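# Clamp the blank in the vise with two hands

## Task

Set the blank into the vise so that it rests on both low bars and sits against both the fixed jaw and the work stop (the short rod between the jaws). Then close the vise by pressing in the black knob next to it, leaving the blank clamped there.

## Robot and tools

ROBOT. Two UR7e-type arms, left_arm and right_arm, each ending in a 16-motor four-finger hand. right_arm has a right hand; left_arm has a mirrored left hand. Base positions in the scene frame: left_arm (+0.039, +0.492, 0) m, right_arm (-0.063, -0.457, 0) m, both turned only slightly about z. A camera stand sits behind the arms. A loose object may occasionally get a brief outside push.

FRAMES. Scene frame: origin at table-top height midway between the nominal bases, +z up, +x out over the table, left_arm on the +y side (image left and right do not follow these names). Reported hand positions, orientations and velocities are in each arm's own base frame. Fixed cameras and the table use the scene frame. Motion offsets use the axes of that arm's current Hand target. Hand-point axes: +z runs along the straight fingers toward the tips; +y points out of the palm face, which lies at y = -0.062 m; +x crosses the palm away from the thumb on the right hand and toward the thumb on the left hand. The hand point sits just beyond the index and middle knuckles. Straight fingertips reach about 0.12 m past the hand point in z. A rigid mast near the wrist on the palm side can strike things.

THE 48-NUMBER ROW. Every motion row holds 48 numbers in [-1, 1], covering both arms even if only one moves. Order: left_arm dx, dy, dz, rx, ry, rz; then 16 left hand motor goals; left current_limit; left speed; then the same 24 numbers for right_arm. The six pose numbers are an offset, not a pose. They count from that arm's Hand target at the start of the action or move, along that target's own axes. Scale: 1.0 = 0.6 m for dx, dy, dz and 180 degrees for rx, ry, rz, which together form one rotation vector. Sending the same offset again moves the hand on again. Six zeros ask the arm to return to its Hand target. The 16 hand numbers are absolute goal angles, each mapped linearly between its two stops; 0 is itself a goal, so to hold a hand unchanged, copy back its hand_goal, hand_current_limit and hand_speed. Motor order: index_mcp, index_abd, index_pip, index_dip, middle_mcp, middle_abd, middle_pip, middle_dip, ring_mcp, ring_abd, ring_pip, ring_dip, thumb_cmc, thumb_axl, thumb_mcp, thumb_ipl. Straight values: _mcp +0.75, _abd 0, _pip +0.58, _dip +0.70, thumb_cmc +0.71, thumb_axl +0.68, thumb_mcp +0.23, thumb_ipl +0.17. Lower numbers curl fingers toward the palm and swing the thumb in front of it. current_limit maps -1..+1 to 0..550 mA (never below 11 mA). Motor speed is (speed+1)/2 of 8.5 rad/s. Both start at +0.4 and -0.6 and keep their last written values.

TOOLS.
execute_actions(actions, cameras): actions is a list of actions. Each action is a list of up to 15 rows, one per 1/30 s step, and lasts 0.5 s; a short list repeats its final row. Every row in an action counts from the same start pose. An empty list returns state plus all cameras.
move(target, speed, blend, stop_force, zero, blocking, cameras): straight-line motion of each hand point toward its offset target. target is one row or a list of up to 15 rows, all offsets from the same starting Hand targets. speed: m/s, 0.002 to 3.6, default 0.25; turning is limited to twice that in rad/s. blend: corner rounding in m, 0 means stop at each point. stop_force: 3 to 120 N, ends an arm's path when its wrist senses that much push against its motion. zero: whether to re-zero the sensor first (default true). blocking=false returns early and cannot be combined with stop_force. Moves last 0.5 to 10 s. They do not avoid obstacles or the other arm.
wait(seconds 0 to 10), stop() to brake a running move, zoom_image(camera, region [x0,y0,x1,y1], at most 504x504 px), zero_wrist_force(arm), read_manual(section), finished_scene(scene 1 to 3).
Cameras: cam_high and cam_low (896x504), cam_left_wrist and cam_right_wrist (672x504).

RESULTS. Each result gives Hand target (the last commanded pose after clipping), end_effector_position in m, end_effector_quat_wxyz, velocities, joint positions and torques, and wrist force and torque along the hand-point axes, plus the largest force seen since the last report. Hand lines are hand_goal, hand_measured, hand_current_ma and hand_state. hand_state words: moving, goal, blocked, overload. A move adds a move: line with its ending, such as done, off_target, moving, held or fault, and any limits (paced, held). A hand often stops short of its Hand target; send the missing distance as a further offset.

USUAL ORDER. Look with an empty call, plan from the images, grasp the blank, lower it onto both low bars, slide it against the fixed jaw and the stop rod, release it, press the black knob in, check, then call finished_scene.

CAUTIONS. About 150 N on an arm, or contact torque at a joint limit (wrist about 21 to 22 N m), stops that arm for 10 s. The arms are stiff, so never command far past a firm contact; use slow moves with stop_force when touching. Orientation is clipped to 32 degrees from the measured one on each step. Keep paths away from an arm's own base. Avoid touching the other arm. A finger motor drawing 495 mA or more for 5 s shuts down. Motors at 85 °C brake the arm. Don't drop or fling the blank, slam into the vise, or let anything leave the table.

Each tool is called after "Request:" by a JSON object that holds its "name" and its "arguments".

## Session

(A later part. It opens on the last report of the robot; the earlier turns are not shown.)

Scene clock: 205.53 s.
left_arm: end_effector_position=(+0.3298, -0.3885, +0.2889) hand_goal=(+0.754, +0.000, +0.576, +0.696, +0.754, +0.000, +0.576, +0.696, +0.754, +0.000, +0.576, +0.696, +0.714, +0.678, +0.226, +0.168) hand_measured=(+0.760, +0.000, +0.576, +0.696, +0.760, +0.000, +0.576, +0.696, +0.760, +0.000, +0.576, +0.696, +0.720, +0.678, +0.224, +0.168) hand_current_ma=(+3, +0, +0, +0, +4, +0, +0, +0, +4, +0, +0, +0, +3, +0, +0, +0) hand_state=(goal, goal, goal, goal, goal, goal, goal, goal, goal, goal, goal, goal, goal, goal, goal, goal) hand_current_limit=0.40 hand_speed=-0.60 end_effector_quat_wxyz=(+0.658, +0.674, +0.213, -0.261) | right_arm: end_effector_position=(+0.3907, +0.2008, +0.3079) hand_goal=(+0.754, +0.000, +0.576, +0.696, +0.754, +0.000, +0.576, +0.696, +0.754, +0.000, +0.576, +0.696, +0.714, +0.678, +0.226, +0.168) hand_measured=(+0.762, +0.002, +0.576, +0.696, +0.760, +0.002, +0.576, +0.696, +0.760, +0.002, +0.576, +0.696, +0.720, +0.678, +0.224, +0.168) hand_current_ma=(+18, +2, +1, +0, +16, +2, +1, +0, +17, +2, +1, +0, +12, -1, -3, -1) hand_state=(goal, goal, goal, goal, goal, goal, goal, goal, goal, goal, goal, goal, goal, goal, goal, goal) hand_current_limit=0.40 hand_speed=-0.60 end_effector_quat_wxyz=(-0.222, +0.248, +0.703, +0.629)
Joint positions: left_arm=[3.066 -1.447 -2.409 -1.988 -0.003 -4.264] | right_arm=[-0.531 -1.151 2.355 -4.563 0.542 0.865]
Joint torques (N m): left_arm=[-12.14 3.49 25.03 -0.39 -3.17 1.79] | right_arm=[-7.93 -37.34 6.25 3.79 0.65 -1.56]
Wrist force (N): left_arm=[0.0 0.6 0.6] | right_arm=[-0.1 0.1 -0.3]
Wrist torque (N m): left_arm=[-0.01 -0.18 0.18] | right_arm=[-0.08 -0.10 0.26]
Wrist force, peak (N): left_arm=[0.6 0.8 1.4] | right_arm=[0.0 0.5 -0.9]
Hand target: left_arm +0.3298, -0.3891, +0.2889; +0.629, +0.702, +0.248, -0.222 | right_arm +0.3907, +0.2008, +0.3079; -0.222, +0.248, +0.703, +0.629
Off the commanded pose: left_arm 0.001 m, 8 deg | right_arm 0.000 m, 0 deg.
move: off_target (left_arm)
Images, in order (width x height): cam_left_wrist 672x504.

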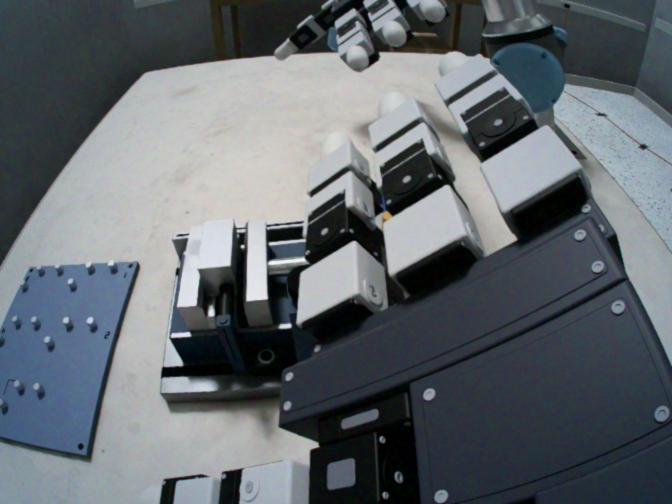

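Request:
{"name": "move", "arguments": {"target": [0.0203,0.1048,0.0317,0.0853,-0.1056,0.0152,0.754,0,0.576,0.696,0.754,0,0.576,0.696,0.754,0,0.576,0.696,0.714,0.678,0.226,0.168,0.4,-0.6,0,0,0,0,0,0,0.754,0,0.576,0.696,0.754,0,0.576,0.696,0.754,0,0.576,0.696,0.714,0.678,0.226,0.168,0.4,-0.6], "cameras": ["cam_left_wrist"]}}

Request:
{"name": "zoom_image", "arguments": {"camera": "cam_left_wrist", "region": [130, 120, 330, 320]}}

Scene clock: 246.87 s.
left_arm: end_effector_position=(+0.3788, -0.4125, +0.3278) hand_goal=(+0.754, +0.000, +0.576, +0.696, +0.754, +0.000, +0.576, +0.696, +0.754, +0.000, +0.576, +0.696, +0.714, +0.678, +0.226, +0.168) hand_measured=(+0.760, +0.000, +0.576, +0.696, +0.760, +0.000, +0.576, +0.696, +0.760, +0.000, +0.576, +0.696, +0.720, +0.678, +0.224, +0.168) hand_current_ma=(+3, +0, +0, +0, +4, +0, +0, +0, +4, +0, +0, +0, +3, +0, +0, +0) hand_state=(goal, goal, goal, goal, goal, goal, goal, goal, goal, goal, goal, goal, goal, goal, goal, goal) hand_current_limit=0.40 hand_speed=-0.60 end_effector_quat_wxyz=(+0.567, +0.739, +0.093, -0.351) | right_arm: end_effector_position=(+0.3907, +0.2008, +0.3079) hand_goal=(+0.754, +0.000, +0.576, +0.696, +0.754, +0.000, +0.576, +0.696, +0.754, +0.000, +0.576, +0.696, +0.714, +0.678, +0.226, +0.168) hand_measured=(+0.762, +0.002, +0.576, +0.696, +0.760, +0.002, +0.576, +0.696, +0.760, +0.002, +0.576, +0.696, +0.720, +0.678, +0.224, +0.168) hand_current_ma=(+18, +2, +1, +0, +16, +2, +1, +0, +17, +2, +1, +0, +12, -1, -3, -1) hand_state=(goal, goal, goal, goal, goal, goal, goal, goal, goal, goal, goal, goal, goal, goal, goal, goal) hand_current_limit=0.40 hand_speed=-0.60 end_effector_quat_wxyz=(-0.222, +0.248, +0.703, +0.629)
Joint positions: left_arm=[3.053 -1.687 -1.955 -2.319 0.357 -4.123] | right_arm=[-0.531 -1.151 2.355 -4.563 0.542 0.865]
Joint torques (N m): left_arm=[-12.48 17.31 27.76 -1.12 1.52 2.21] | right_arm=[-8.87 -36.77 7.07 3.66 0.74 -1.88]
Wrist force (N): left_arm=[0.0 0.7 0.4] | right_arm=[0.1 0.0 -0.4]
Wrist torque (N m): left_arm=[0.01 -0.18 0.09] | right_arm=[-0.08 -0.12 0.28]
Wrist force, peak (N): left_arm=[0.0 0.9 1.2] | right_arm=[-0.3 0.5 -0.7]
Hand target: left_arm +0.3788, -0.4126, +0.3278; +0.567, +0.739, +0.093, -0.351 | right_arm +0.3907, +0.2008, +0.3079; -0.222, +0.248, +0.703, +0.629
Off the commanded pose: left_arm 0.000 m, 0 deg | right_arm 0.000 m, 0 deg.
move: done
Images, in order (width x height): cam_left_wrist 672x504.

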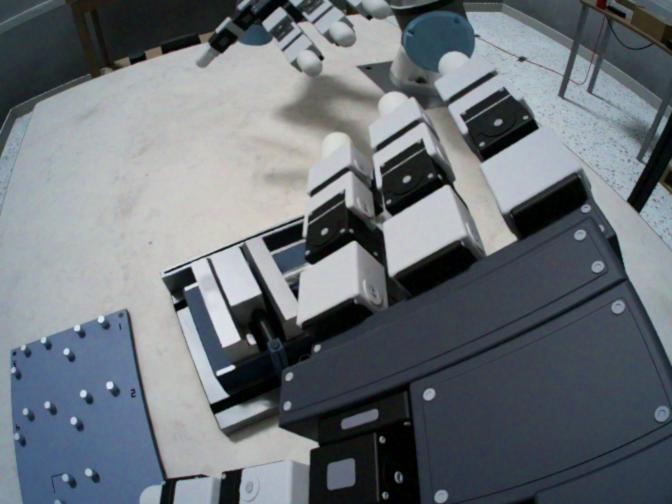

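Scaled by 2.520 from the camera's 672x504 image, which has a finer 960x720 frame.

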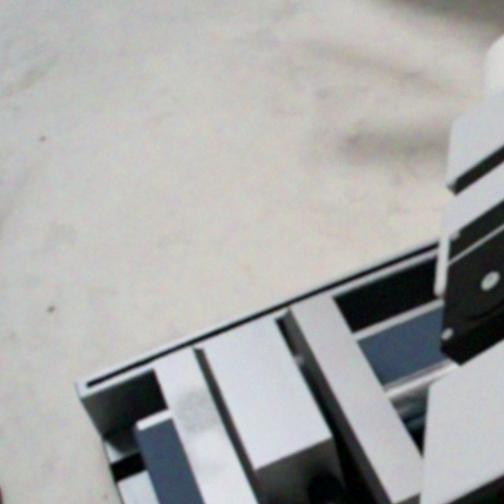

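Request:
{"name": "zoom_image", "arguments": {"camera": "cam_left_wrist", "region": [180, 230, 330, 380]}}

Scaled by 3.360 from the camera's 672x504 image, which has a finer 960x720 frame.

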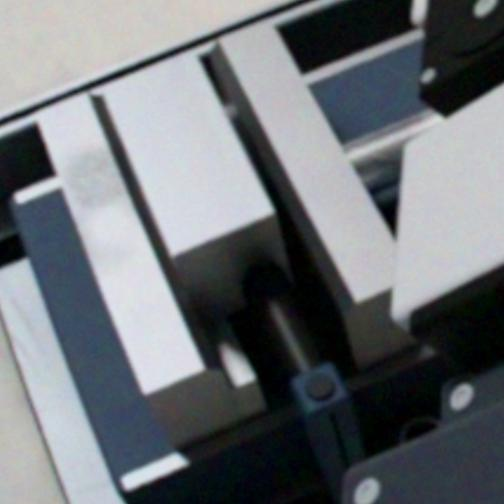

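Request:
{"name": "move", "arguments": {"target": [-0.117,-0.0207,-0.235,0,0,0,0.754,0,0.576,0.696,0.754,0,0.576,0.696,0.754,0,0.576,0.696,0.714,0.678,0.226,0.168,0.4,-0.6,-0.1483,0.2303,-0.0097,-0.1025,-0.3991,0.6788,0.754,0,0.576,0.696,-0.5,0,-0.4,0,-0.5,0,-0.4,0,0.714,0.678,0.226,0.168,0.4,-0.6], "cameras": ["all"]}}

Scene clock: 299.20 s.
left_arm: end_effector_position=(+0.3787, -0.2626, +0.3776) hand_goal=(+0.754, +0.000, +0.576, +0.696, +0.754, +0.000, +0.576, +0.696, +0.754, +0.000, +0.576, +0.696, +0.714, +0.678, +0.226, +0.168) hand_measured=(+0.760, +0.000, +0.576, +0.696, +0.760, +0.000, +0.576, +0.696, +0.760, +0.000, +0.576, +0.696, +0.720, +0.678, +0.224, +0.168) hand_current_ma=(+3, +0, +0, +0, +4, +0, +0, +0, +4, +0, +0, +0, +3, +0, +0, +0) hand_state=(goal, goal, goal, goal, goal, goal, goal, goal, goal, goal, goal, goal, goal, goal, goal, goal) hand_current_limit=0.40 hand_speed=-0.60 end_effector_quat_wxyz=(+0.567, +0.739, +0.093, -0.351) | right_arm: end_effector_position=(+0.5465, +0.2008, +0.3598) hand_goal=(+0.754, +0.000, +0.576, +0.696, -0.500, +0.000, -0.400, +0.000, -0.500, +0.000, -0.400, +0.000, +0.714, +0.678, +0.226, +0.168) hand_measured=(+0.750, +0.002, +0.576, +0.696, -0.494, +0.002, -0.398, +0.002, -0.494, +0.002, -0.398, +0.002, +0.712, +0.678, +0.224, +0.168) hand_current_ma=(-6, +2, +1, +0, +12, +2, +2, +5, +12, +2, +2, +4, -2, -1, -5, -1) hand_state=(goal, goal, goal, goal, goal, goal, goal, goal, goal, goal, goal, goal, goal, goal, goal, goal) hand_current_limit=0.40 hand_speed=-0.60 end_effector_quat_wxyz=(-0.215, +0.975, +0.051, -0.012)
Joint positions: left_arm=[3.422 -1.584 -1.916 -2.614 0.716 -3.949] | right_arm=[0.087 -0.652 0.168 -4.219 1.137 4.693]
Joint torques (N m): left_arm=[12.03 29.74 27.13 -2.4 1.75 2.27] | right_arm=[9.54 -42.69 -29.33 5.13 0.51 1.72]
Wrist force (N): left_arm=[0.2 0.6 0.7] | right_arm=[-1.7 -0.3 -0.4]
Wrist torque (N m): left_arm=[-0.03 -0.19 0.11] | right_arm=[0.26 0.12 -0.06]
Wrist force, peak (N): left_arm=[0.0 1.0 0.9] | right_arm=[-2.0 0.2 -0.5]
Hand target: left_arm +0.3787, -0.2626, +0.3776; +0.567, +0.739, +0.093, -0.351 | right_arm +0.5467, +0.2008, +0.3599; -0.215, +0.975, +0.051, -0.012
Off the commanded pose: left_arm 0.000 m, 0 deg | right_arm 0.000 m, 0 deg.
move: done

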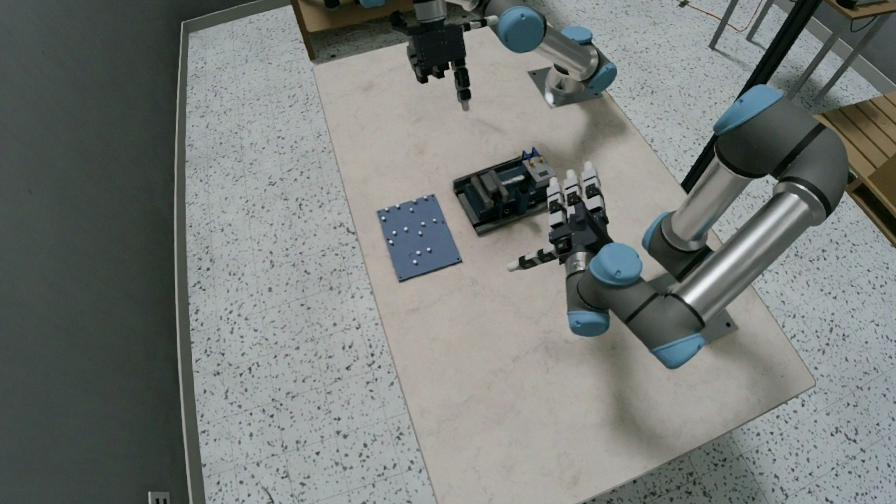

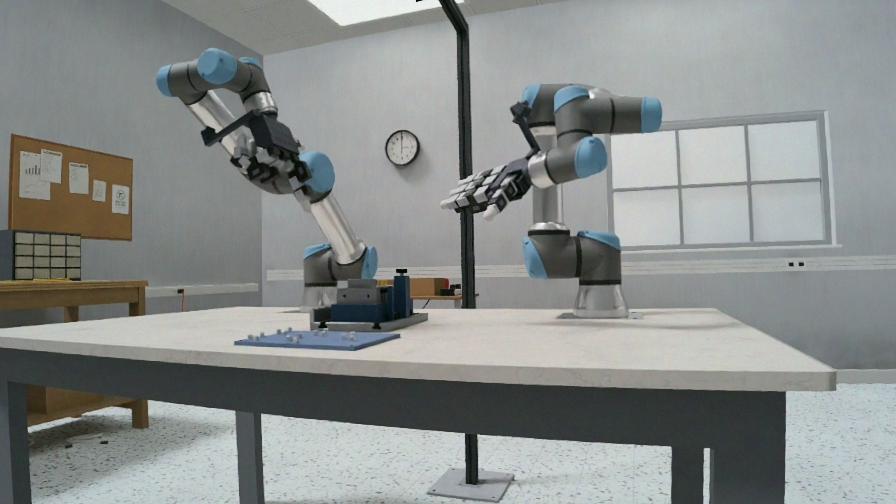

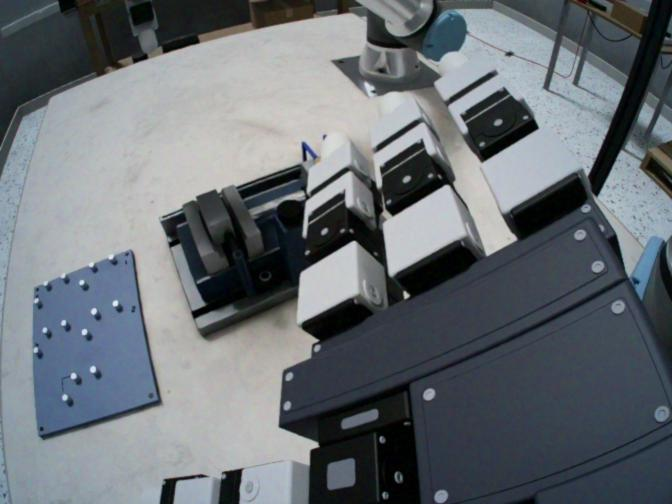

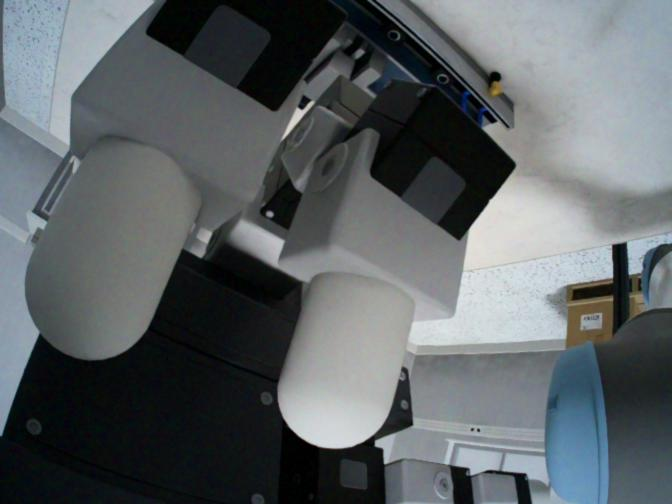

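Request:
{"name": "move", "arguments": {"target": [0,0,0,0,0,0,0.754,0,0.576,0.696,0.754,0,0.576,0.696,0.754,0,0.576,0.696,0.714,0.678,0.226,0.168,0.4,-0.6,0,0,0,0,0,0,0.754,0,0.576,0.696,0.98,0,0.98,0.98,0.98,0,0.98,0.98,0.714,0.678,0.226,0.168,0.4,-0.6], "cameras": ["cam_right_wrist"]}}

Scene clock: 327.40 s.
left_arm: end_effector_position=(+0.3787, -0.2626, +0.3776) hand_goal=(+0.754, +0.000, +0.576, +0.696, +0.754, +0.000, +0.576, +0.696, +0.754, +0.000, +0.576, +0.696, +0.714, +0.678, +0.226, +0.168) hand_measured=(+0.760, +0.000, +0.576, +0.696, +0.760, +0.000, +0.576, +0.696, +0.760, +0.000, +0.576, +0.696, +0.720, +0.678, +0.224, +0.168) hand_current_ma=(+3, +0, +0, +0, +4, +0, +0, +0, +4, +0, +0, +0, +3, +0, +0, +0) hand_state=(goal, goal, goal, goal, goal, goal, goal, goal, goal, goal, goal, goal, goal, goal, goal, goal) hand_current_limit=0.40 hand_speed=-0.60 end_effector_quat_wxyz=(+0.567, +0.739, +0.093, -0.351) | right_arm: end_effector_position=(+0.5466, +0.2008, +0.3598) hand_goal=(+0.754, +0.000, +0.576, +0.696, +0.980, +0.000, +0.980, +0.980, +0.980, +0.000, +0.980, +0.980, +0.714, +0.678, +0.226, +0.168) hand_measured=(+0.750, +0.002, +0.576, +0.696, +0.964, +0.002, +0.974, +0.976, +0.964, +0.002, +0.974, +0.976, +0.712, +0.678, +0.224, +0.168) hand_current_ma=(-6, +2, +1, +0, -49, +2, -14, -7, -48, +2, -15, -6, -2, -1, -5, -1) hand_state=(goal, goal, goal, goal, goal, goal, goal, goal, goal, goal, goal, goal, goal, goal, goal, goal) hand_current_limit=0.40 hand_speed=-0.60 end_effector_quat_wxyz=(-0.215, +0.975, +0.051, -0.012)
Joint positions: left_arm=[3.422 -1.584 -1.916 -2.614 0.716 -3.949] | right_arm=[0.087 -0.652 0.168 -4.219 1.137 4.693]
Joint torques (N m): left_arm=[11.81 29.37 26.98 -2.36 1.73 2.18] | right_arm=[8.7 -44.02 -28.06 4.37 0.17 1.56]
Wrist force (N): left_arm=[0.1 0.7 0.8] | right_arm=[-1.0 -0.7 -0.4]
Wrist torque (N m): left_arm=[-0.02 -0.18 0.11] | right_arm=[0.01 0.02 -0.01]
Wrist force, peak (N): left_arm=[0.1 0.6 1.2] | right_arm=[-1.9 -0.3 -0.7]
Hand target: left_arm +0.3787, -0.2626, +0.3776; +0.567, +0.739, +0.093, -0.351 | right_arm +0.5466, +0.2008, +0.3598; -0.215, +0.975, +0.051, -0.012
Off the commanded pose: left_arm 0.000 m, 0 deg | right_arm 0.000 m, 0 deg.
move: done
Images, in order (width x height): cam_right_wrist 672x504.

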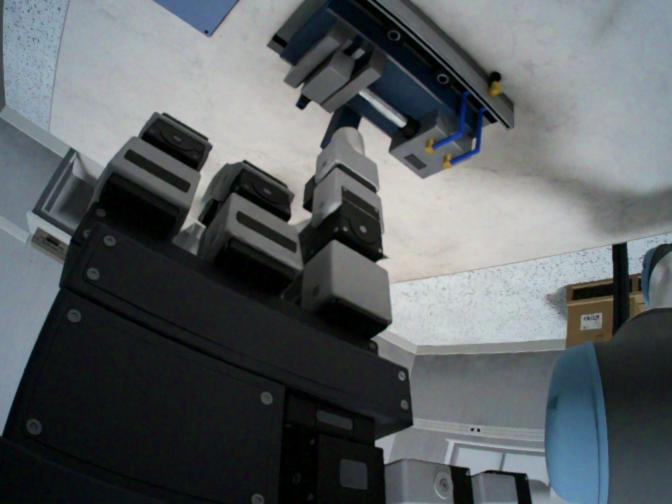

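Request:
{"name": "zoom_image", "arguments": {"camera": "cam_right_wrist", "region": [250, 0, 430, 180]}}

Scaled by 2.800 from the camera's 672x504 image, which has a finer 960x720 frame.

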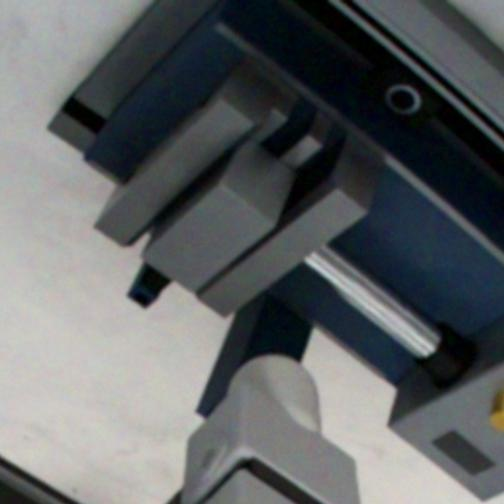

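Request:
{"name": "move", "arguments": {"target": [0,0,0,0,0,0,0.754,0,0.576,0.696,0.754,0,0.576,0.696,0.754,0,0.576,0.696,0.714,0.678,0.226,0.168,0.4,-0.6,0.0135,-0.0232,0.2493,0,0,0,0.754,0,0.576,0.696,0.98,0,0.98,0.98,0.98,0,0.98,0.98,0.714,0.678,0.226,0.168,0.4,-0.6], "cameras": ["cam_right_wrist","cam_left_wrist"]}}

Request:
{"name": "zoom_image", "arguments": {"camera": "cam_right_wrist", "region": [230, 0, 450, 220]}}

Request:
{"name": "zoom_image", "arguments": {"camera": "cam_left_wrist", "region": [150, 150, 310, 310]}}

Scene clock: 353.47 s.
left_arm: end_effector_position=(+0.3787, -0.2626, +0.3776) hand_goal=(+0.754, +0.000, +0.576, +0.696, +0.754, +0.000, +0.576, +0.696, +0.754, +0.000, +0.576, +0.696, +0.714, +0.678, +0.226, +0.168) hand_measured=(+0.760, +0.000, +0.576, +0.696, +0.760, +0.000, +0.576, +0.696, +0.760, +0.000, +0.576, +0.696, +0.720, +0.678, +0.224, +0.168) hand_current_ma=(+3, +0, +0, +0, +4, +0, +0, +0, +4, +0, +0, +0, +3, +0, +0, +0) hand_state=(goal, goal, goal, goal, goal, goal, goal, goal, goal, goal, goal, goal, goal, goal, goal, goal) hand_current_limit=0.40 hand_speed=-0.60 end_effector_quat_wxyz=(+0.567, +0.739, +0.093, -0.351) | right_arm: end_effector_position=(+0.5465, +0.2767, +0.2300) hand_goal=(+0.754, +0.000, +0.576, +0.696, +0.980, +0.000, +0.980, +0.980, +0.980, +0.000, +0.980, +0.980, +0.714, +0.678, +0.226, +0.168) hand_measured=(+0.750, +0.002, +0.576, +0.696, +0.964, +0.002, +0.974, +0.976, +0.964, +0.002, +0.974, +0.976, +0.712, +0.678, +0.224, +0.168) hand_current_ma=(-6, +2, +1, +0, -48, +2, -14, -7, -47, +2, -15, -6, -2, -1, -6, -1) hand_state=(goal, goal, goal, goal, goal, goal, goal, goal, goal, goal, goal, goal, goal, goal, goal, goal) hand_current_limit=0.40 hand_speed=-0.60 end_effector_quat_wxyz=(-0.215, +0.975, +0.051, -0.012)
Joint positions: left_arm=[3.422 -1.584 -1.916 -2.614 0.716 -3.949] | right_arm=[0.213 -0.708 0.606 -4.659 1.139 4.831]
Joint torques (N m): left_arm=[11.67 28.98 27.64 -2.2 1.71 2.13] | right_arm=[10.19 -45.04 -5.33 -0.21 -1.84 1.65]
Wrist force (N): left_arm=[-0.2 0.6 1.0] | right_arm=[-1.8 0.1 -0.5]
Wrist torque (N m): left_arm=[-0.05 -0.14 0.09] | right_arm=[0.05 0.15 -0.09]
Wrist force, peak (N): left_arm=[-0.1 0.8 1.1] | right_arm=[-1.1 -0.4 -2.2]
Hand target: left_arm +0.3787, -0.2626, +0.3776; +0.567, +0.739, +0.093, -0.351 | right_arm +0.5465, +0.2767, +0.2299; -0.215, +0.975, +0.051, -0.012
Off the commanded pose: left_arm 0.000 m, 0 deg | right_arm 0.000 m, 0 deg.
move: done
Images, in order (width x height): cam_left_wrist 672x504, cam_right_wrist 672x504.

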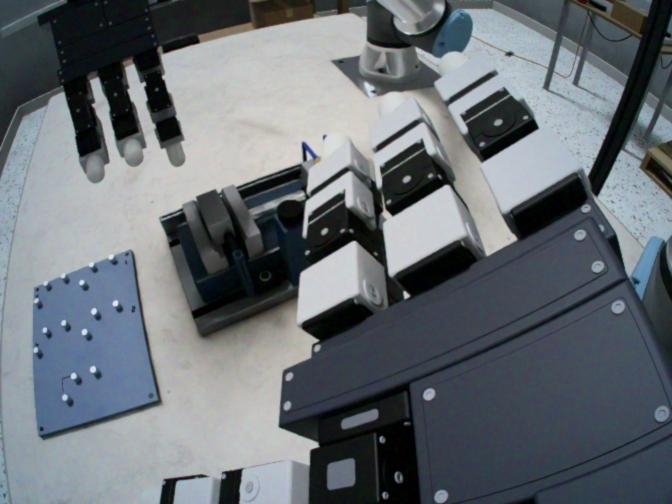

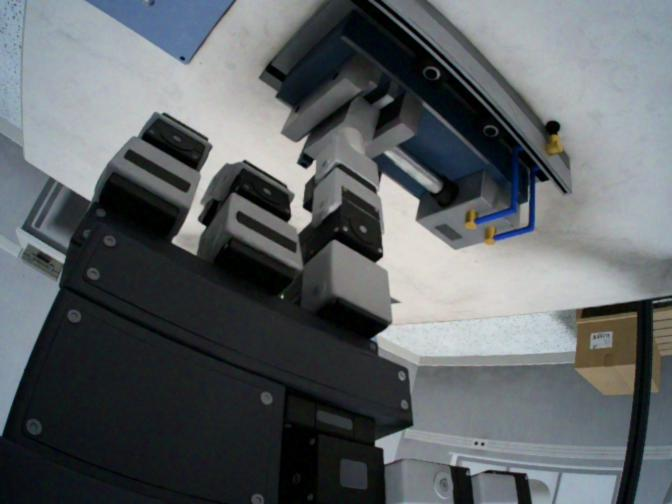

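Scaled by 2.291 from the camera's 672x504 image, which has a finer 960x720 frame.

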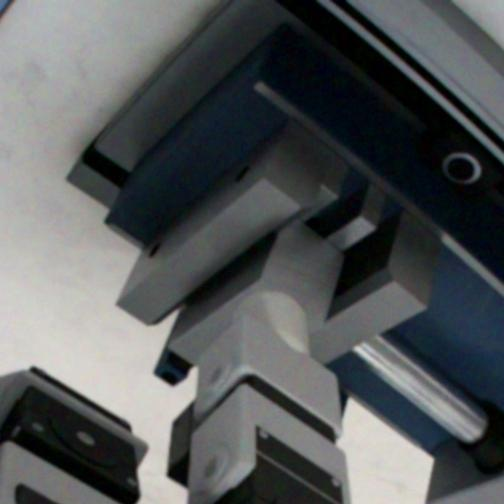

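Scaled by 3.150 from the camera's 672x504 image, which has a finer 960x720 frame.

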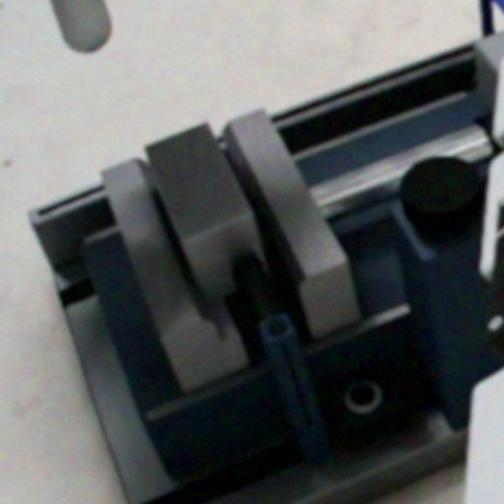

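Request:
{"name": "zoom_image", "arguments": {"camera": "cam_right_wrist", "region": [290, 60, 430, 200]}}

Scaled by 3.600 from the camera's 672x504 image, which has a finer 960x720 frame.

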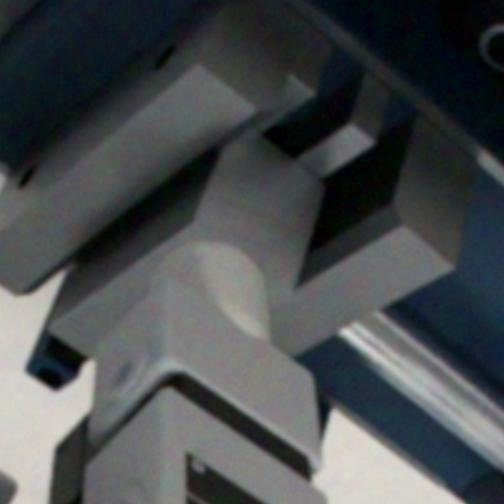

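Request:
{"name": "move", "arguments": {"target": [0,0,0,0,0,0,0.754,0,0.576,0.696,0.754,0,0.576,0.696,0.754,0,0.576,0.696,0.714,0.678,0.226,0.168,0.4,-0.6,-0.0298,0.026,0.0618,0,0,0,0.754,0,0.576,0.696,0.98,0,0.98,0.98,0.98,0,0.98,0.98,0.714,0.678,0.226,0.168,0.4,-0.6], "cameras": ["cam_right_wrist","cam_left_wrist"]}}

Request:
{"name": "zoom_image", "arguments": {"camera": "cam_right_wrist", "region": [270, 60, 430, 220]}}

Request:
{"name": "zoom_image", "arguments": {"camera": "cam_left_wrist", "region": [150, 150, 310, 310]}}

Scene clock: 414.73 s.
left_arm: end_effector_position=(+0.3787, -0.2626, +0.3776) hand_goal=(+0.754, +0.000, +0.576, +0.696, +0.754, +0.000, +0.576, +0.696, +0.754, +0.000, +0.576, +0.696, +0.714, +0.678, +0.226, +0.168) hand_measured=(+0.760, +0.000, +0.576, +0.696, +0.760, +0.000, +0.576, +0.696, +0.760, +0.000, +0.576, +0.696, +0.720, +0.678, +0.224, +0.168) hand_current_ma=(+3, +0, +0, +0, +4, +0, +0, +0, +4, +0, +0, +0, +3, +0, +0, +0) hand_state=(goal, goal, goal, goal, goal, goal, goal, goal, goal, goal, goal, goal, goal, goal, goal, goal) hand_current_limit=0.40 hand_speed=-0.60 end_effector_quat_wxyz=(+0.567, +0.739, +0.093, -0.351) | right_arm: end_effector_position=(+0.5286, +0.2763, +0.1898) hand_goal=(+0.754, +0.000, +0.576, +0.696, +0.980, +0.000, +0.980, +0.980, +0.980, +0.000, +0.980, +0.980, +0.714, +0.678, +0.226, +0.168) hand_measured=(+0.750, +0.002, +0.576, +0.696, +0.964, +0.002, +0.974, +0.976, +0.964, +0.002, +0.974, +0.976, +0.712, +0.678, +0.224, +0.168) hand_current_ma=(-7, +2, +1, +0, -48, +2, -14, -7, -47, +2, -15, -6, -2, -1, -6, -1) hand_state=(goal, goal, goal, goal, goal, goal, goal, goal, goal, goal, goal, goal, goal, goal, goal, goal) hand_current_limit=0.40 hand_speed=-0.60 end_effector_quat_wxyz=(-0.215, +0.975, +0.051, -0.012)
Joint positions: left_arm=[3.422 -1.584 -1.916 -2.614 0.716 -3.949] | right_arm=[0.218 -0.772 0.824 -4.815 1.14 4.837]
Joint torques (N m): left_arm=[12.37 28.18 27.68 -2.2 1.75 2.27] | right_arm=[8.22 -64.44 -6.15 -0.14 -2.11 1.62]
Wrist force (N): left_arm=[0.0 0.7 0.8] | right_arm=[-1.3 0.0 -0.7]
Wrist torque (N m): left_arm=[-0.02 -0.17 0.11] | right_arm=[0.05 0.11 -0.07]
Wrist force, peak (N): left_arm=[0.2 0.8 1.0] | right_arm=[-2.3 0.1 -0.7]
Hand target: left_arm +0.3787, -0.2626, +0.3776; +0.567, +0.739, +0.093, -0.351 | right_arm +0.5286, +0.2763, +0.1897; -0.215, +0.975, +0.051, -0.012
Off the commanded pose: left_arm 0.000 m, 0 deg | right_arm 0.000 m, 0 deg.
move: done
Images, in order (width x height): cam_left_wrist 672x504, cam_right_wrist 672x504.

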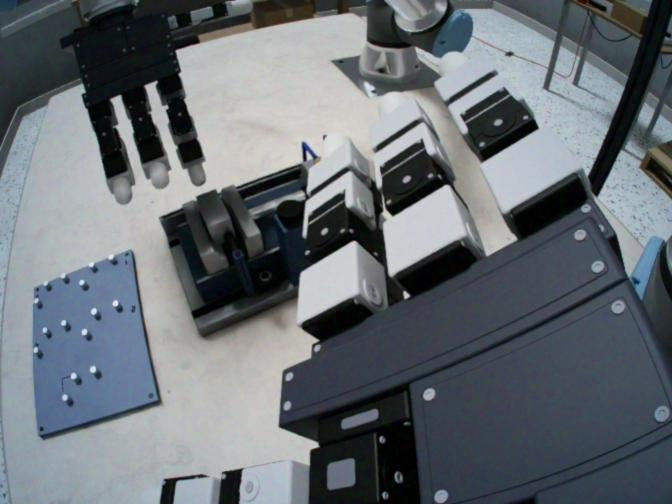

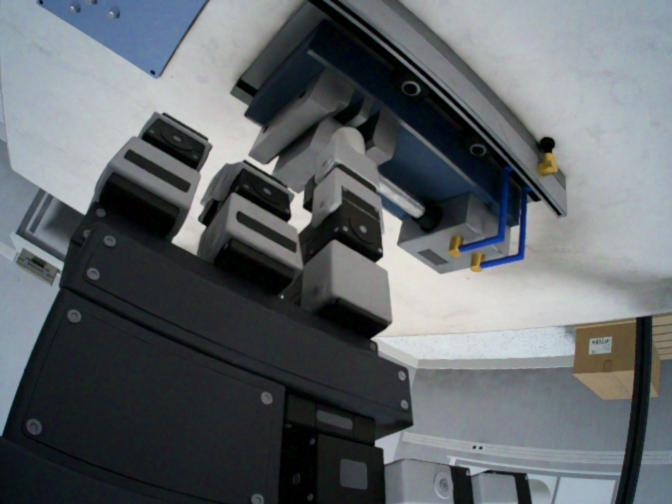

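Scaled by 3.150 from the camera's 672x504 image, which has a finer 960x720 frame.

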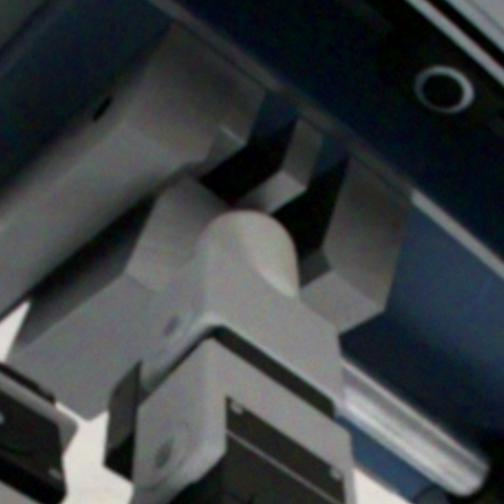

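Scaled by 3.150 from the camera's 672x504 image, which has a finer 960x720 frame.

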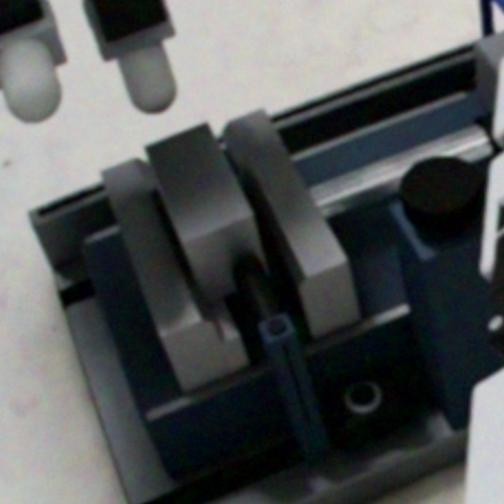

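Request:
{"name": "move", "arguments": {"target": [0,0,0,0,0,0,0.754,0,0.576,0.696,0.754,0,0.576,0.696,0.754,0,0.576,0.696,0.714,0.678,0.226,0.168,0.4,-0.6,0,0.0126,0.0272,0,0,0,0.754,0,0.576,0.696,0.98,0,0.98,0.98,0.98,0,0.98,0.98,0.714,0.678,0.226,0.168,0.4,-0.6], "speed": 0.04, "stop_force": 4, "cameras": ["cam_right_wrist","cam_left_wrist"]}}

Request:
{"name": "zoom_image", "arguments": {"camera": "cam_right_wrist", "region": [270, 60, 430, 220]}}

Request:
{"name": "zoom_image", "arguments": {"camera": "cam_left_wrist", "region": [170, 170, 270, 270]}}

Scene clock: 433.97 s.
left_arm: end_effector_position=(+0.3787, -0.2626, +0.3776) hand_goal=(+0.754, +0.000, +0.576, +0.696, +0.754, +0.000, +0.576, +0.696, +0.754, +0.000, +0.576, +0.696, +0.714, +0.678, +0.226, +0.168) hand_measured=(+0.760, +0.000, +0.576, +0.696, +0.760, +0.000, +0.576, +0.696, +0.760, +0.000, +0.576, +0.696, +0.720, +0.678, +0.224, +0.168) hand_current_ma=(+3, +0, +0, +0, +4, +0, +0, +0, +4, +0, +0, +0, +3, +0, +0, +0) hand_state=(goal, goal, goal, goal, goal, goal, goal, goal, goal, goal, goal, goal, goal, goal, goal, goal) hand_current_limit=0.40 hand_speed=-0.60 end_effector_quat_wxyz=(+0.567, +0.739, +0.093, -0.351) | right_arm: end_effector_position=(+0.5286, +0.2763, +0.1718) hand_goal=(+0.754, +0.000, +0.576, +0.696, +0.980, +0.000, +0.980, +0.980, +0.980, +0.000, +0.980, +0.980, +0.714, +0.678, +0.226, +0.168) hand_measured=(+0.750, +0.002, +0.576, +0.696, +0.964, +0.002, +0.974, +0.976, +0.964, +0.002, +0.974, +0.976, +0.712, +0.678, +0.224, +0.168) hand_current_ma=(-7, +2, +1, +0, -48, +2, -14, -7, -47, +2, -15, -6, -2, -1, -6, -1) hand_state=(goal, goal, goal, goal, goal, goal, goal, goal, goal, goal, goal, goal, goal, goal, goal, goal) hand_current_limit=0.40 hand_speed=-0.60 end_effector_quat_wxyz=(-0.215, +0.975, +0.051, -0.012)
Joint positions: left_arm=[3.422 -1.584 -1.916 -2.614 0.716 -3.949] | right_arm=[0.218 -0.768 0.863 -4.858 1.14 4.837]
Joint torques (N m): left_arm=[11.79 27.78 27.29 -2.23 1.54 2.23] | right_arm=[0.83 -41.28 -5.87 -0.11 -1.14 1.49]
Wrist force (N): left_arm=[0.2 0.4 0.8] | right_arm=[-1.5 -0.6 -0.4]
Wrist torque (N m): left_arm=[-0.06 -0.20 0.13] | right_arm=[-0.04 0.14 -0.10]
Wrist force, peak (N): left_arm=[-0.1 0.9 1.0] | right_arm=[-2.0 -0.1 -0.8]
Hand target: left_arm +0.3787, -0.2626, +0.3776; +0.567, +0.739, +0.093, -0.351 | right_arm +0.5286, +0.2763, +0.1718; -0.215, +0.975, +0.051, -0.012
Off the commanded pose: left_arm 0.000 m, 0 deg | right_arm 0.000 m, 0 deg.
move: done
Images, in order (width x height): cam_left_wrist 672x504, cam_right_wrist 672x504.

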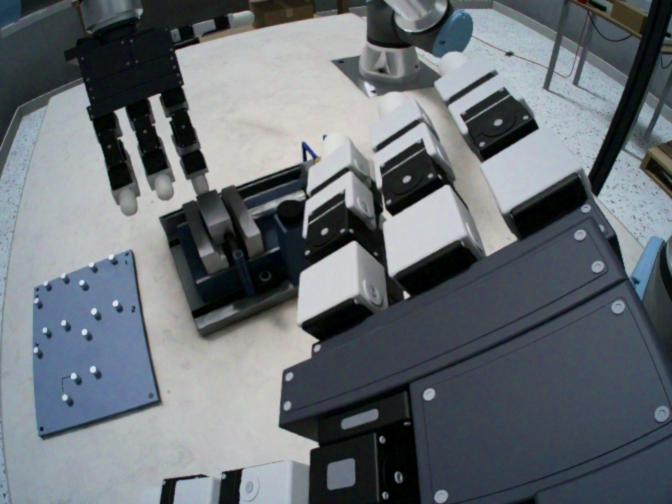

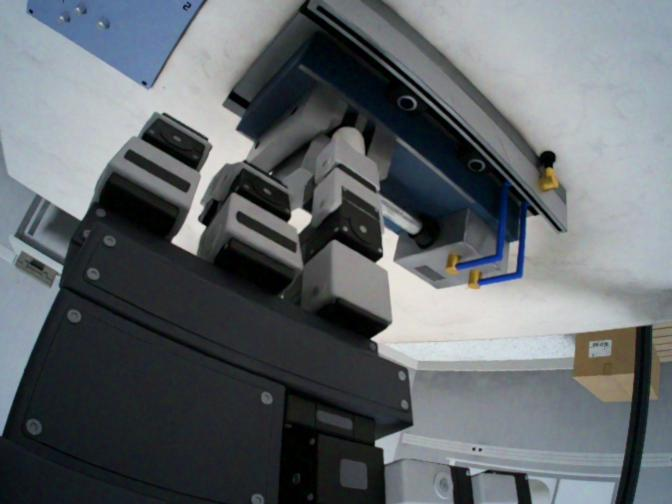

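Scaled by 3.150 from the camera's 672x504 image, which has a finer 960x720 frame.

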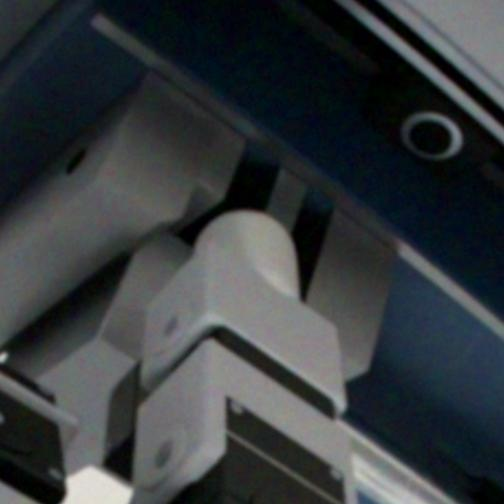

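Scaled by 5.040 from the camera's 672x504 image, which has a finer 960x720 frame.

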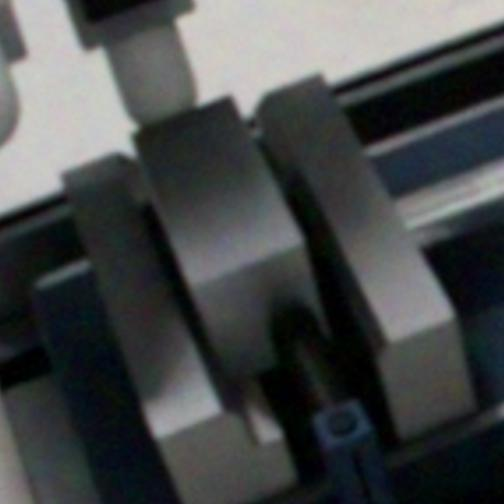

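Request:
{"name": "move", "arguments": {"target": [0,0,0,0,0,0,0.754,0,0.576,0.696,0.754,0,0.576,0.696,0.754,0,0.576,0.696,0.714,0.678,0.226,0.168,0.4,-0.6,0,-0.0227,0.0105,0,0,0,0.754,0,0.576,0.696,0.98,0,0.98,0.98,0.98,0,0.98,0.98,0.714,0.678,0.226,0.168,0.4,-0.6], "speed": 0.03, "stop_force": 4, "cameras": ["cam_right_wrist","cam_left_wrist"]}}

Request:
{"name": "zoom_image", "arguments": {"camera": "cam_right_wrist", "region": [270, 60, 430, 220]}}

Request:
{"name": "zoom_image", "arguments": {"camera": "cam_left_wrist", "region": [170, 170, 270, 270]}}

Scene clock: 446.00 s.
left_arm: end_effector_position=(+0.3787, -0.2626, +0.3776) hand_goal=(+0.754, +0.000, +0.576, +0.696, +0.754, +0.000, +0.576, +0.696, +0.754, +0.000, +0.576, +0.696, +0.714, +0.678, +0.226, +0.168) hand_measured=(+0.760, +0.000, +0.576, +0.696, +0.760, +0.000, +0.576, +0.696, +0.760, +0.000, +0.576, +0.696, +0.720, +0.678, +0.224, +0.168) hand_current_ma=(+3, +0, +0, +0, +4, +0, +0, +0, +4, +0, +0, +0, +3, +0, +0, +0) hand_state=(goal, goal, goal, goal, goal, goal, goal, goal, goal, goal, goal, goal, goal, goal, goal, goal) hand_current_limit=0.40 hand_speed=-0.60 end_effector_quat_wxyz=(+0.567, +0.739, +0.093, -0.351) | right_arm: end_effector_position=(+0.5270, +0.2912, +0.1718) hand_goal=(+0.754, +0.000, +0.576, +0.696, +0.980, +0.000, +0.980, +0.980, +0.980, +0.000, +0.980, +0.980, +0.714, +0.678, +0.226, +0.168) hand_measured=(+0.750, +0.002, +0.576, +0.696, +0.964, +0.002, +0.974, +0.976, +0.964, +0.002, +0.974, +0.976, +0.712, +0.678, +0.224, +0.168) hand_current_ma=(-7, +2, +1, +0, -48, +2, -14, -7, -47, +2, -15, -6, -2, -1, -6, -1) hand_state=(goal, goal, goal, goal, goal, goal, goal, goal, goal, goal, goal, goal, goal, goal, goal, goal) hand_current_limit=0.40 hand_speed=-0.60 end_effector_quat_wxyz=(-0.215, +0.975, +0.051, -0.012)
Joint positions: left_arm=[3.422 -1.584 -1.916 -2.614 0.716 -3.949] | right_arm=[0.243 -0.753 0.832 -4.854 1.141 4.864]
Joint torques (N m): left_arm=[11.29 28 27.71 -2.11 1.7 2.16] | right_arm=[9.19 -42.13 -30.87 4.81 0.35 1.78]
Wrist force (N): left_arm=[-0.1 0.8 0.7] | right_arm=[-1.9 0.0 -0.4]
Wrist torque (N m): left_arm=[0.00 -0.16 0.09] | right_arm=[0.06 0.18 -0.14]
Wrist force, peak (N): left_arm=[0.0 1.1 0.8] | right_arm=[-2.0 -0.4 -0.7]
Hand target: left_arm +0.3787, -0.2626, +0.3776; +0.567, +0.739, +0.093, -0.351 | right_arm +0.5270, +0.2912, +0.1718; -0.215, +0.975, +0.051, -0.012
Off the commanded pose: left_arm 0.000 m, 0 deg | right_arm 0.000 m, 0 deg.
move: done
Images, in order (width x height): cam_left_wrist 672x504, cam_right_wrist 672x504.

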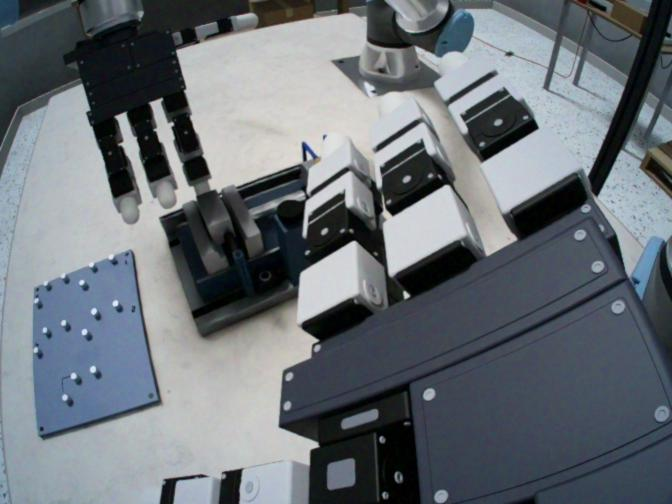

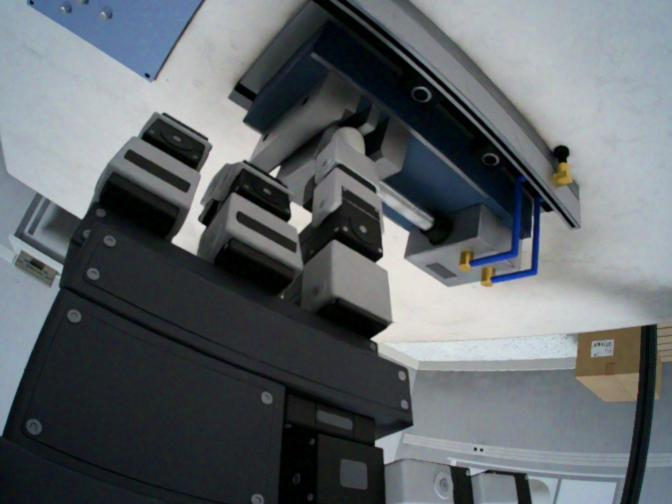

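Scaled by 3.150 from the camera's 672x504 image, which has a finer 960x720 frame.

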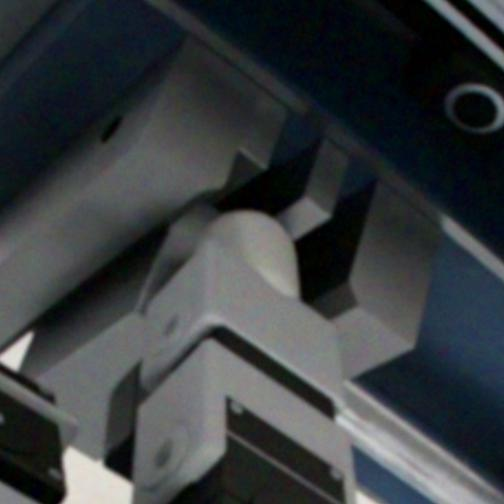

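Scaled by 5.040 from the camera's 672x504 image, which has a finer 960x720 frame.

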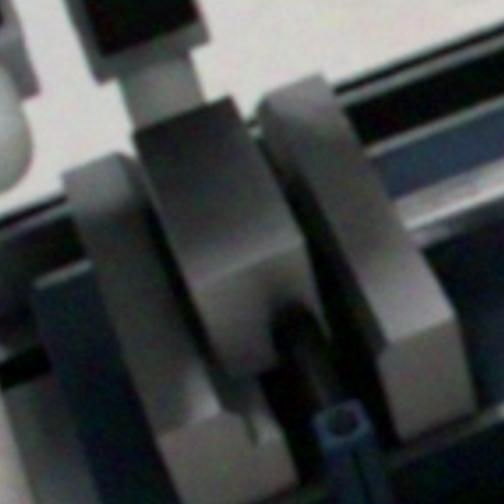

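Request:
{"name": "move", "arguments": {"target": [0,0,0,0,0,0,0.754,0,0.576,0.696,0.754,0,0.576,0.696,0.754,0,0.576,0.696,0.714,0.678,0.226,0.168,0.4,-0.6,0,-0.0151,0.007,0,0,0,0.754,0,0.576,0.696,0.98,0,0.98,0.98,0.98,0,0.98,0.98,0.714,0.678,0.226,0.168,0.4,-0.6], "speed": 0.03, "stop_force": 4, "cameras": ["cam_left_wrist"]}}

Request:
{"name": "zoom_image", "arguments": {"camera": "cam_left_wrist", "region": [170, 170, 270, 270]}}

Scene clock: 452.43 s.
left_arm: end_effector_position=(+0.3787, -0.2626, +0.3776) hand_goal=(+0.754, +0.000, +0.576, +0.696, +0.754, +0.000, +0.576, +0.696, +0.754, +0.000, +0.576, +0.696, +0.714, +0.678, +0.226, +0.168) hand_measured=(+0.760, +0.000, +0.576, +0.696, +0.760, +0.000, +0.576, +0.696, +0.760, +0.000, +0.576, +0.696, +0.720, +0.678, +0.224, +0.168) hand_current_ma=(+3, +0, +0, +0, +4, +0, +0, +0, +4, +0, +0, +0, +3, +0, +0, +0) hand_state=(goal, goal, goal, goal, goal, goal, goal, goal, goal, goal, goal, goal, goal, goal, goal, goal) hand_current_limit=0.40 hand_speed=-0.60 end_effector_quat_wxyz=(+0.567, +0.739, +0.093, -0.351) | right_arm: end_effector_position=(+0.5259, +0.3011, +0.1718) hand_goal=(+0.754, +0.000, +0.576, +0.696, +0.980, +0.000, +0.980, +0.980, +0.980, +0.000, +0.980, +0.980, +0.714, +0.678, +0.226, +0.168) hand_measured=(+0.728, +0.002, +0.562, +0.692, +0.964, +0.002, +0.974, +0.976, +0.964, +0.002, +0.974, +0.976, +0.712, +0.678, +0.224, +0.168) hand_current_ma=(-86, +2, -35, -7, -48, +2, -14, -7, -47, +2, -15, -6, -2, -1, -6, -1) hand_state=(blocked, goal, goal, goal, goal, goal, goal, goal, goal, goal, goal, goal, goal, goal, goal, goal) hand_current_limit=0.40 hand_speed=-0.60 end_effector_quat_wxyz=(-0.215, +0.975, +0.051, -0.012)
Joint positions: left_arm=[3.422 -1.584 -1.916 -2.614 0.716 -3.949] | right_arm=[0.26 -0.741 0.81 -4.851 1.142 4.882]
Joint torques (N m): left_arm=[11.61 28.05 27.54 -2.08 1.54 2.24] | right_arm=[10.31 -42.26 -31.4 4.43 0.07 1.64]
Wrist force (N): left_arm=[-0.1 0.6 0.6] | right_arm=[-1.7 1.1 -2.0]
Wrist torque (N m): left_arm=[-0.01 -0.16 0.10] | right_arm=[0.11 0.13 -0.15]
Wrist force, peak (N): left_arm=[0.1 0.9 1.0] | right_arm=[-1.8 1.0 -2.6]
Hand target: left_arm +0.3787, -0.2626, +0.3776; +0.567, +0.739, +0.093, -0.351 | right_arm +0.5259, +0.3011, +0.1718; -0.215, +0.975, +0.051, -0.012
Off the commanded pose: left_arm 0.000 m, 0 deg | right_arm 0.000 m, 0 deg.
move: done
Images, in order (width x height): cam_left_wrist 672x504.

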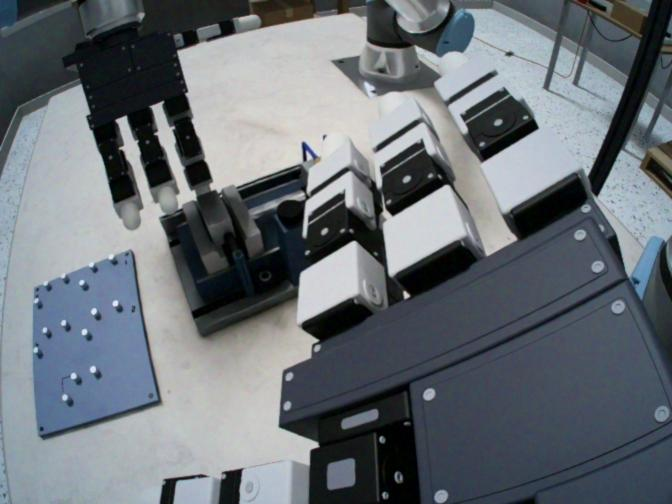

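Scaled by 5.040 from the camera's 672x504 image, which has a finer 960x720 frame.

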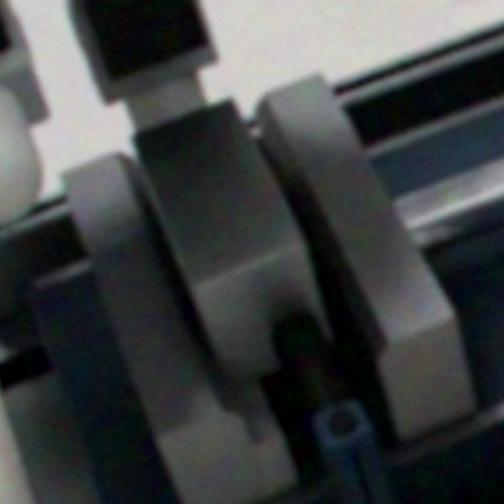

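Request:
{"name": "move", "arguments": {"target": [0,0,0,0,0,0,0.754,0,0.576,0.696,0.754,0,0.576,0.696,0.754,0,0.576,0.696,0.714,0.678,0.226,0.168,0.4,-0.6,0,-0.0121,0.0056,0,0,0,0.754,0,0.576,0.696,0.98,0,0.98,0.98,0.98,0,0.98,0.98,0.714,0.678,0.226,0.168,0.4,-0.6], "speed": 0.03, "cameras": ["cam_left_wrist"]}}

Request:
{"name": "zoom_image", "arguments": {"camera": "cam_left_wrist", "region": [170, 170, 270, 270]}}

Scene clock: 457.87 s.
left_arm: end_effector_position=(+0.3787, -0.2626, +0.3776) hand_goal=(+0.754, +0.000, +0.576, +0.696, +0.754, +0.000, +0.576, +0.696, +0.754, +0.000, +0.576, +0.696, +0.714, +0.678, +0.226, +0.168) hand_measured=(+0.760, +0.000, +0.576, +0.696, +0.760, +0.000, +0.576, +0.696, +0.760, +0.000, +0.576, +0.696, +0.720, +0.678, +0.224, +0.168) hand_current_ma=(+3, +0, +0, +0, +4, +0, +0, +0, +4, +0, +0, +0, +3, +0, +0, +0) hand_state=(goal, goal, goal, goal, goal, goal, goal, goal, goal, goal, goal, goal, goal, goal, goal, goal) hand_current_limit=0.40 hand_speed=-0.60 end_effector_quat_wxyz=(+0.567, +0.739, +0.093, -0.351) | right_arm: end_effector_position=(+0.5251, +0.3090, +0.1718) hand_goal=(+0.754, +0.000, +0.576, +0.696, +0.980, +0.000, +0.980, +0.980, +0.980, +0.000, +0.980, +0.980, +0.714, +0.678, +0.226, +0.168) hand_measured=(+0.694, +0.002, +0.542, +0.684, +0.964, +0.002, +0.974, +0.976, +0.964, +0.002, +0.974, +0.976, +0.712, +0.678, +0.224, +0.168) hand_current_ma=(-224, +2, -110, -31, -48, +2, -14, -7, -47, +2, -15, -6, -2, -1, -6, -1) hand_state=(blocked, goal, blocked, goal, goal, goal, goal, goal, goal, goal, goal, goal, goal, goal, goal, goal) hand_current_limit=0.40 hand_speed=-0.60 end_effector_quat_wxyz=(-0.215, +0.975, +0.051, -0.012)
Joint positions: left_arm=[3.422 -1.584 -1.916 -2.614 0.716 -3.949] | right_arm=[0.273 -0.732 0.791 -4.847 1.143 4.896]
Joint torques (N m): left_arm=[11.9 27.48 27.43 -2.01 1.64 2.15] | right_arm=[10.34 -42.76 -30.97 4.32 0.01 1.83]
Wrist force (N): left_arm=[0.1 0.8 1.1] | right_arm=[-1.8 2.3 -3.4]
Wrist torque (N m): left_arm=[-0.04 -0.16 0.10] | right_arm=[0.09 0.10 -0.19]
Wrist force, peak (N): left_arm=[0.1 0.9 1.1] | right_arm=[-1.9 2.4 -3.6]
Hand target: left_arm +0.3787, -0.2626, +0.3776; +0.567, +0.739, +0.093, -0.351 | right_arm +0.5251, +0.3091, +0.1718; -0.215, +0.975, +0.051, -0.012
Off the commanded pose: left_arm 0.000 m, 0 deg | right_arm 0.000 m, 0 deg.
move: done
Images, in order (width x height): cam_left_wrist 672x504.

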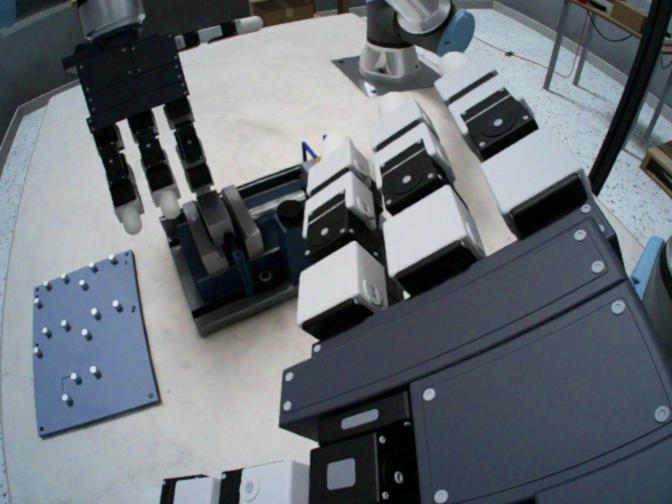

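Scaled by 5.040 from the camera's 672x504 image, which has a finer 960x720 frame.

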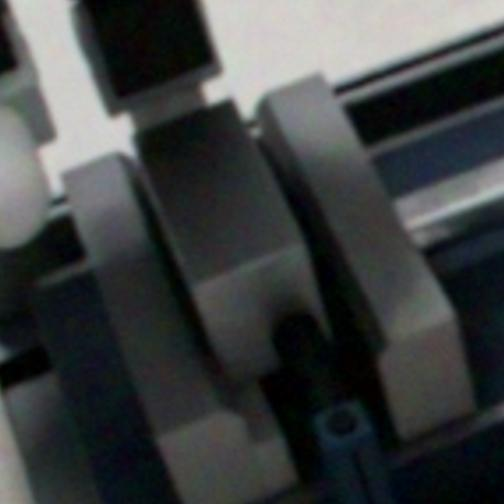

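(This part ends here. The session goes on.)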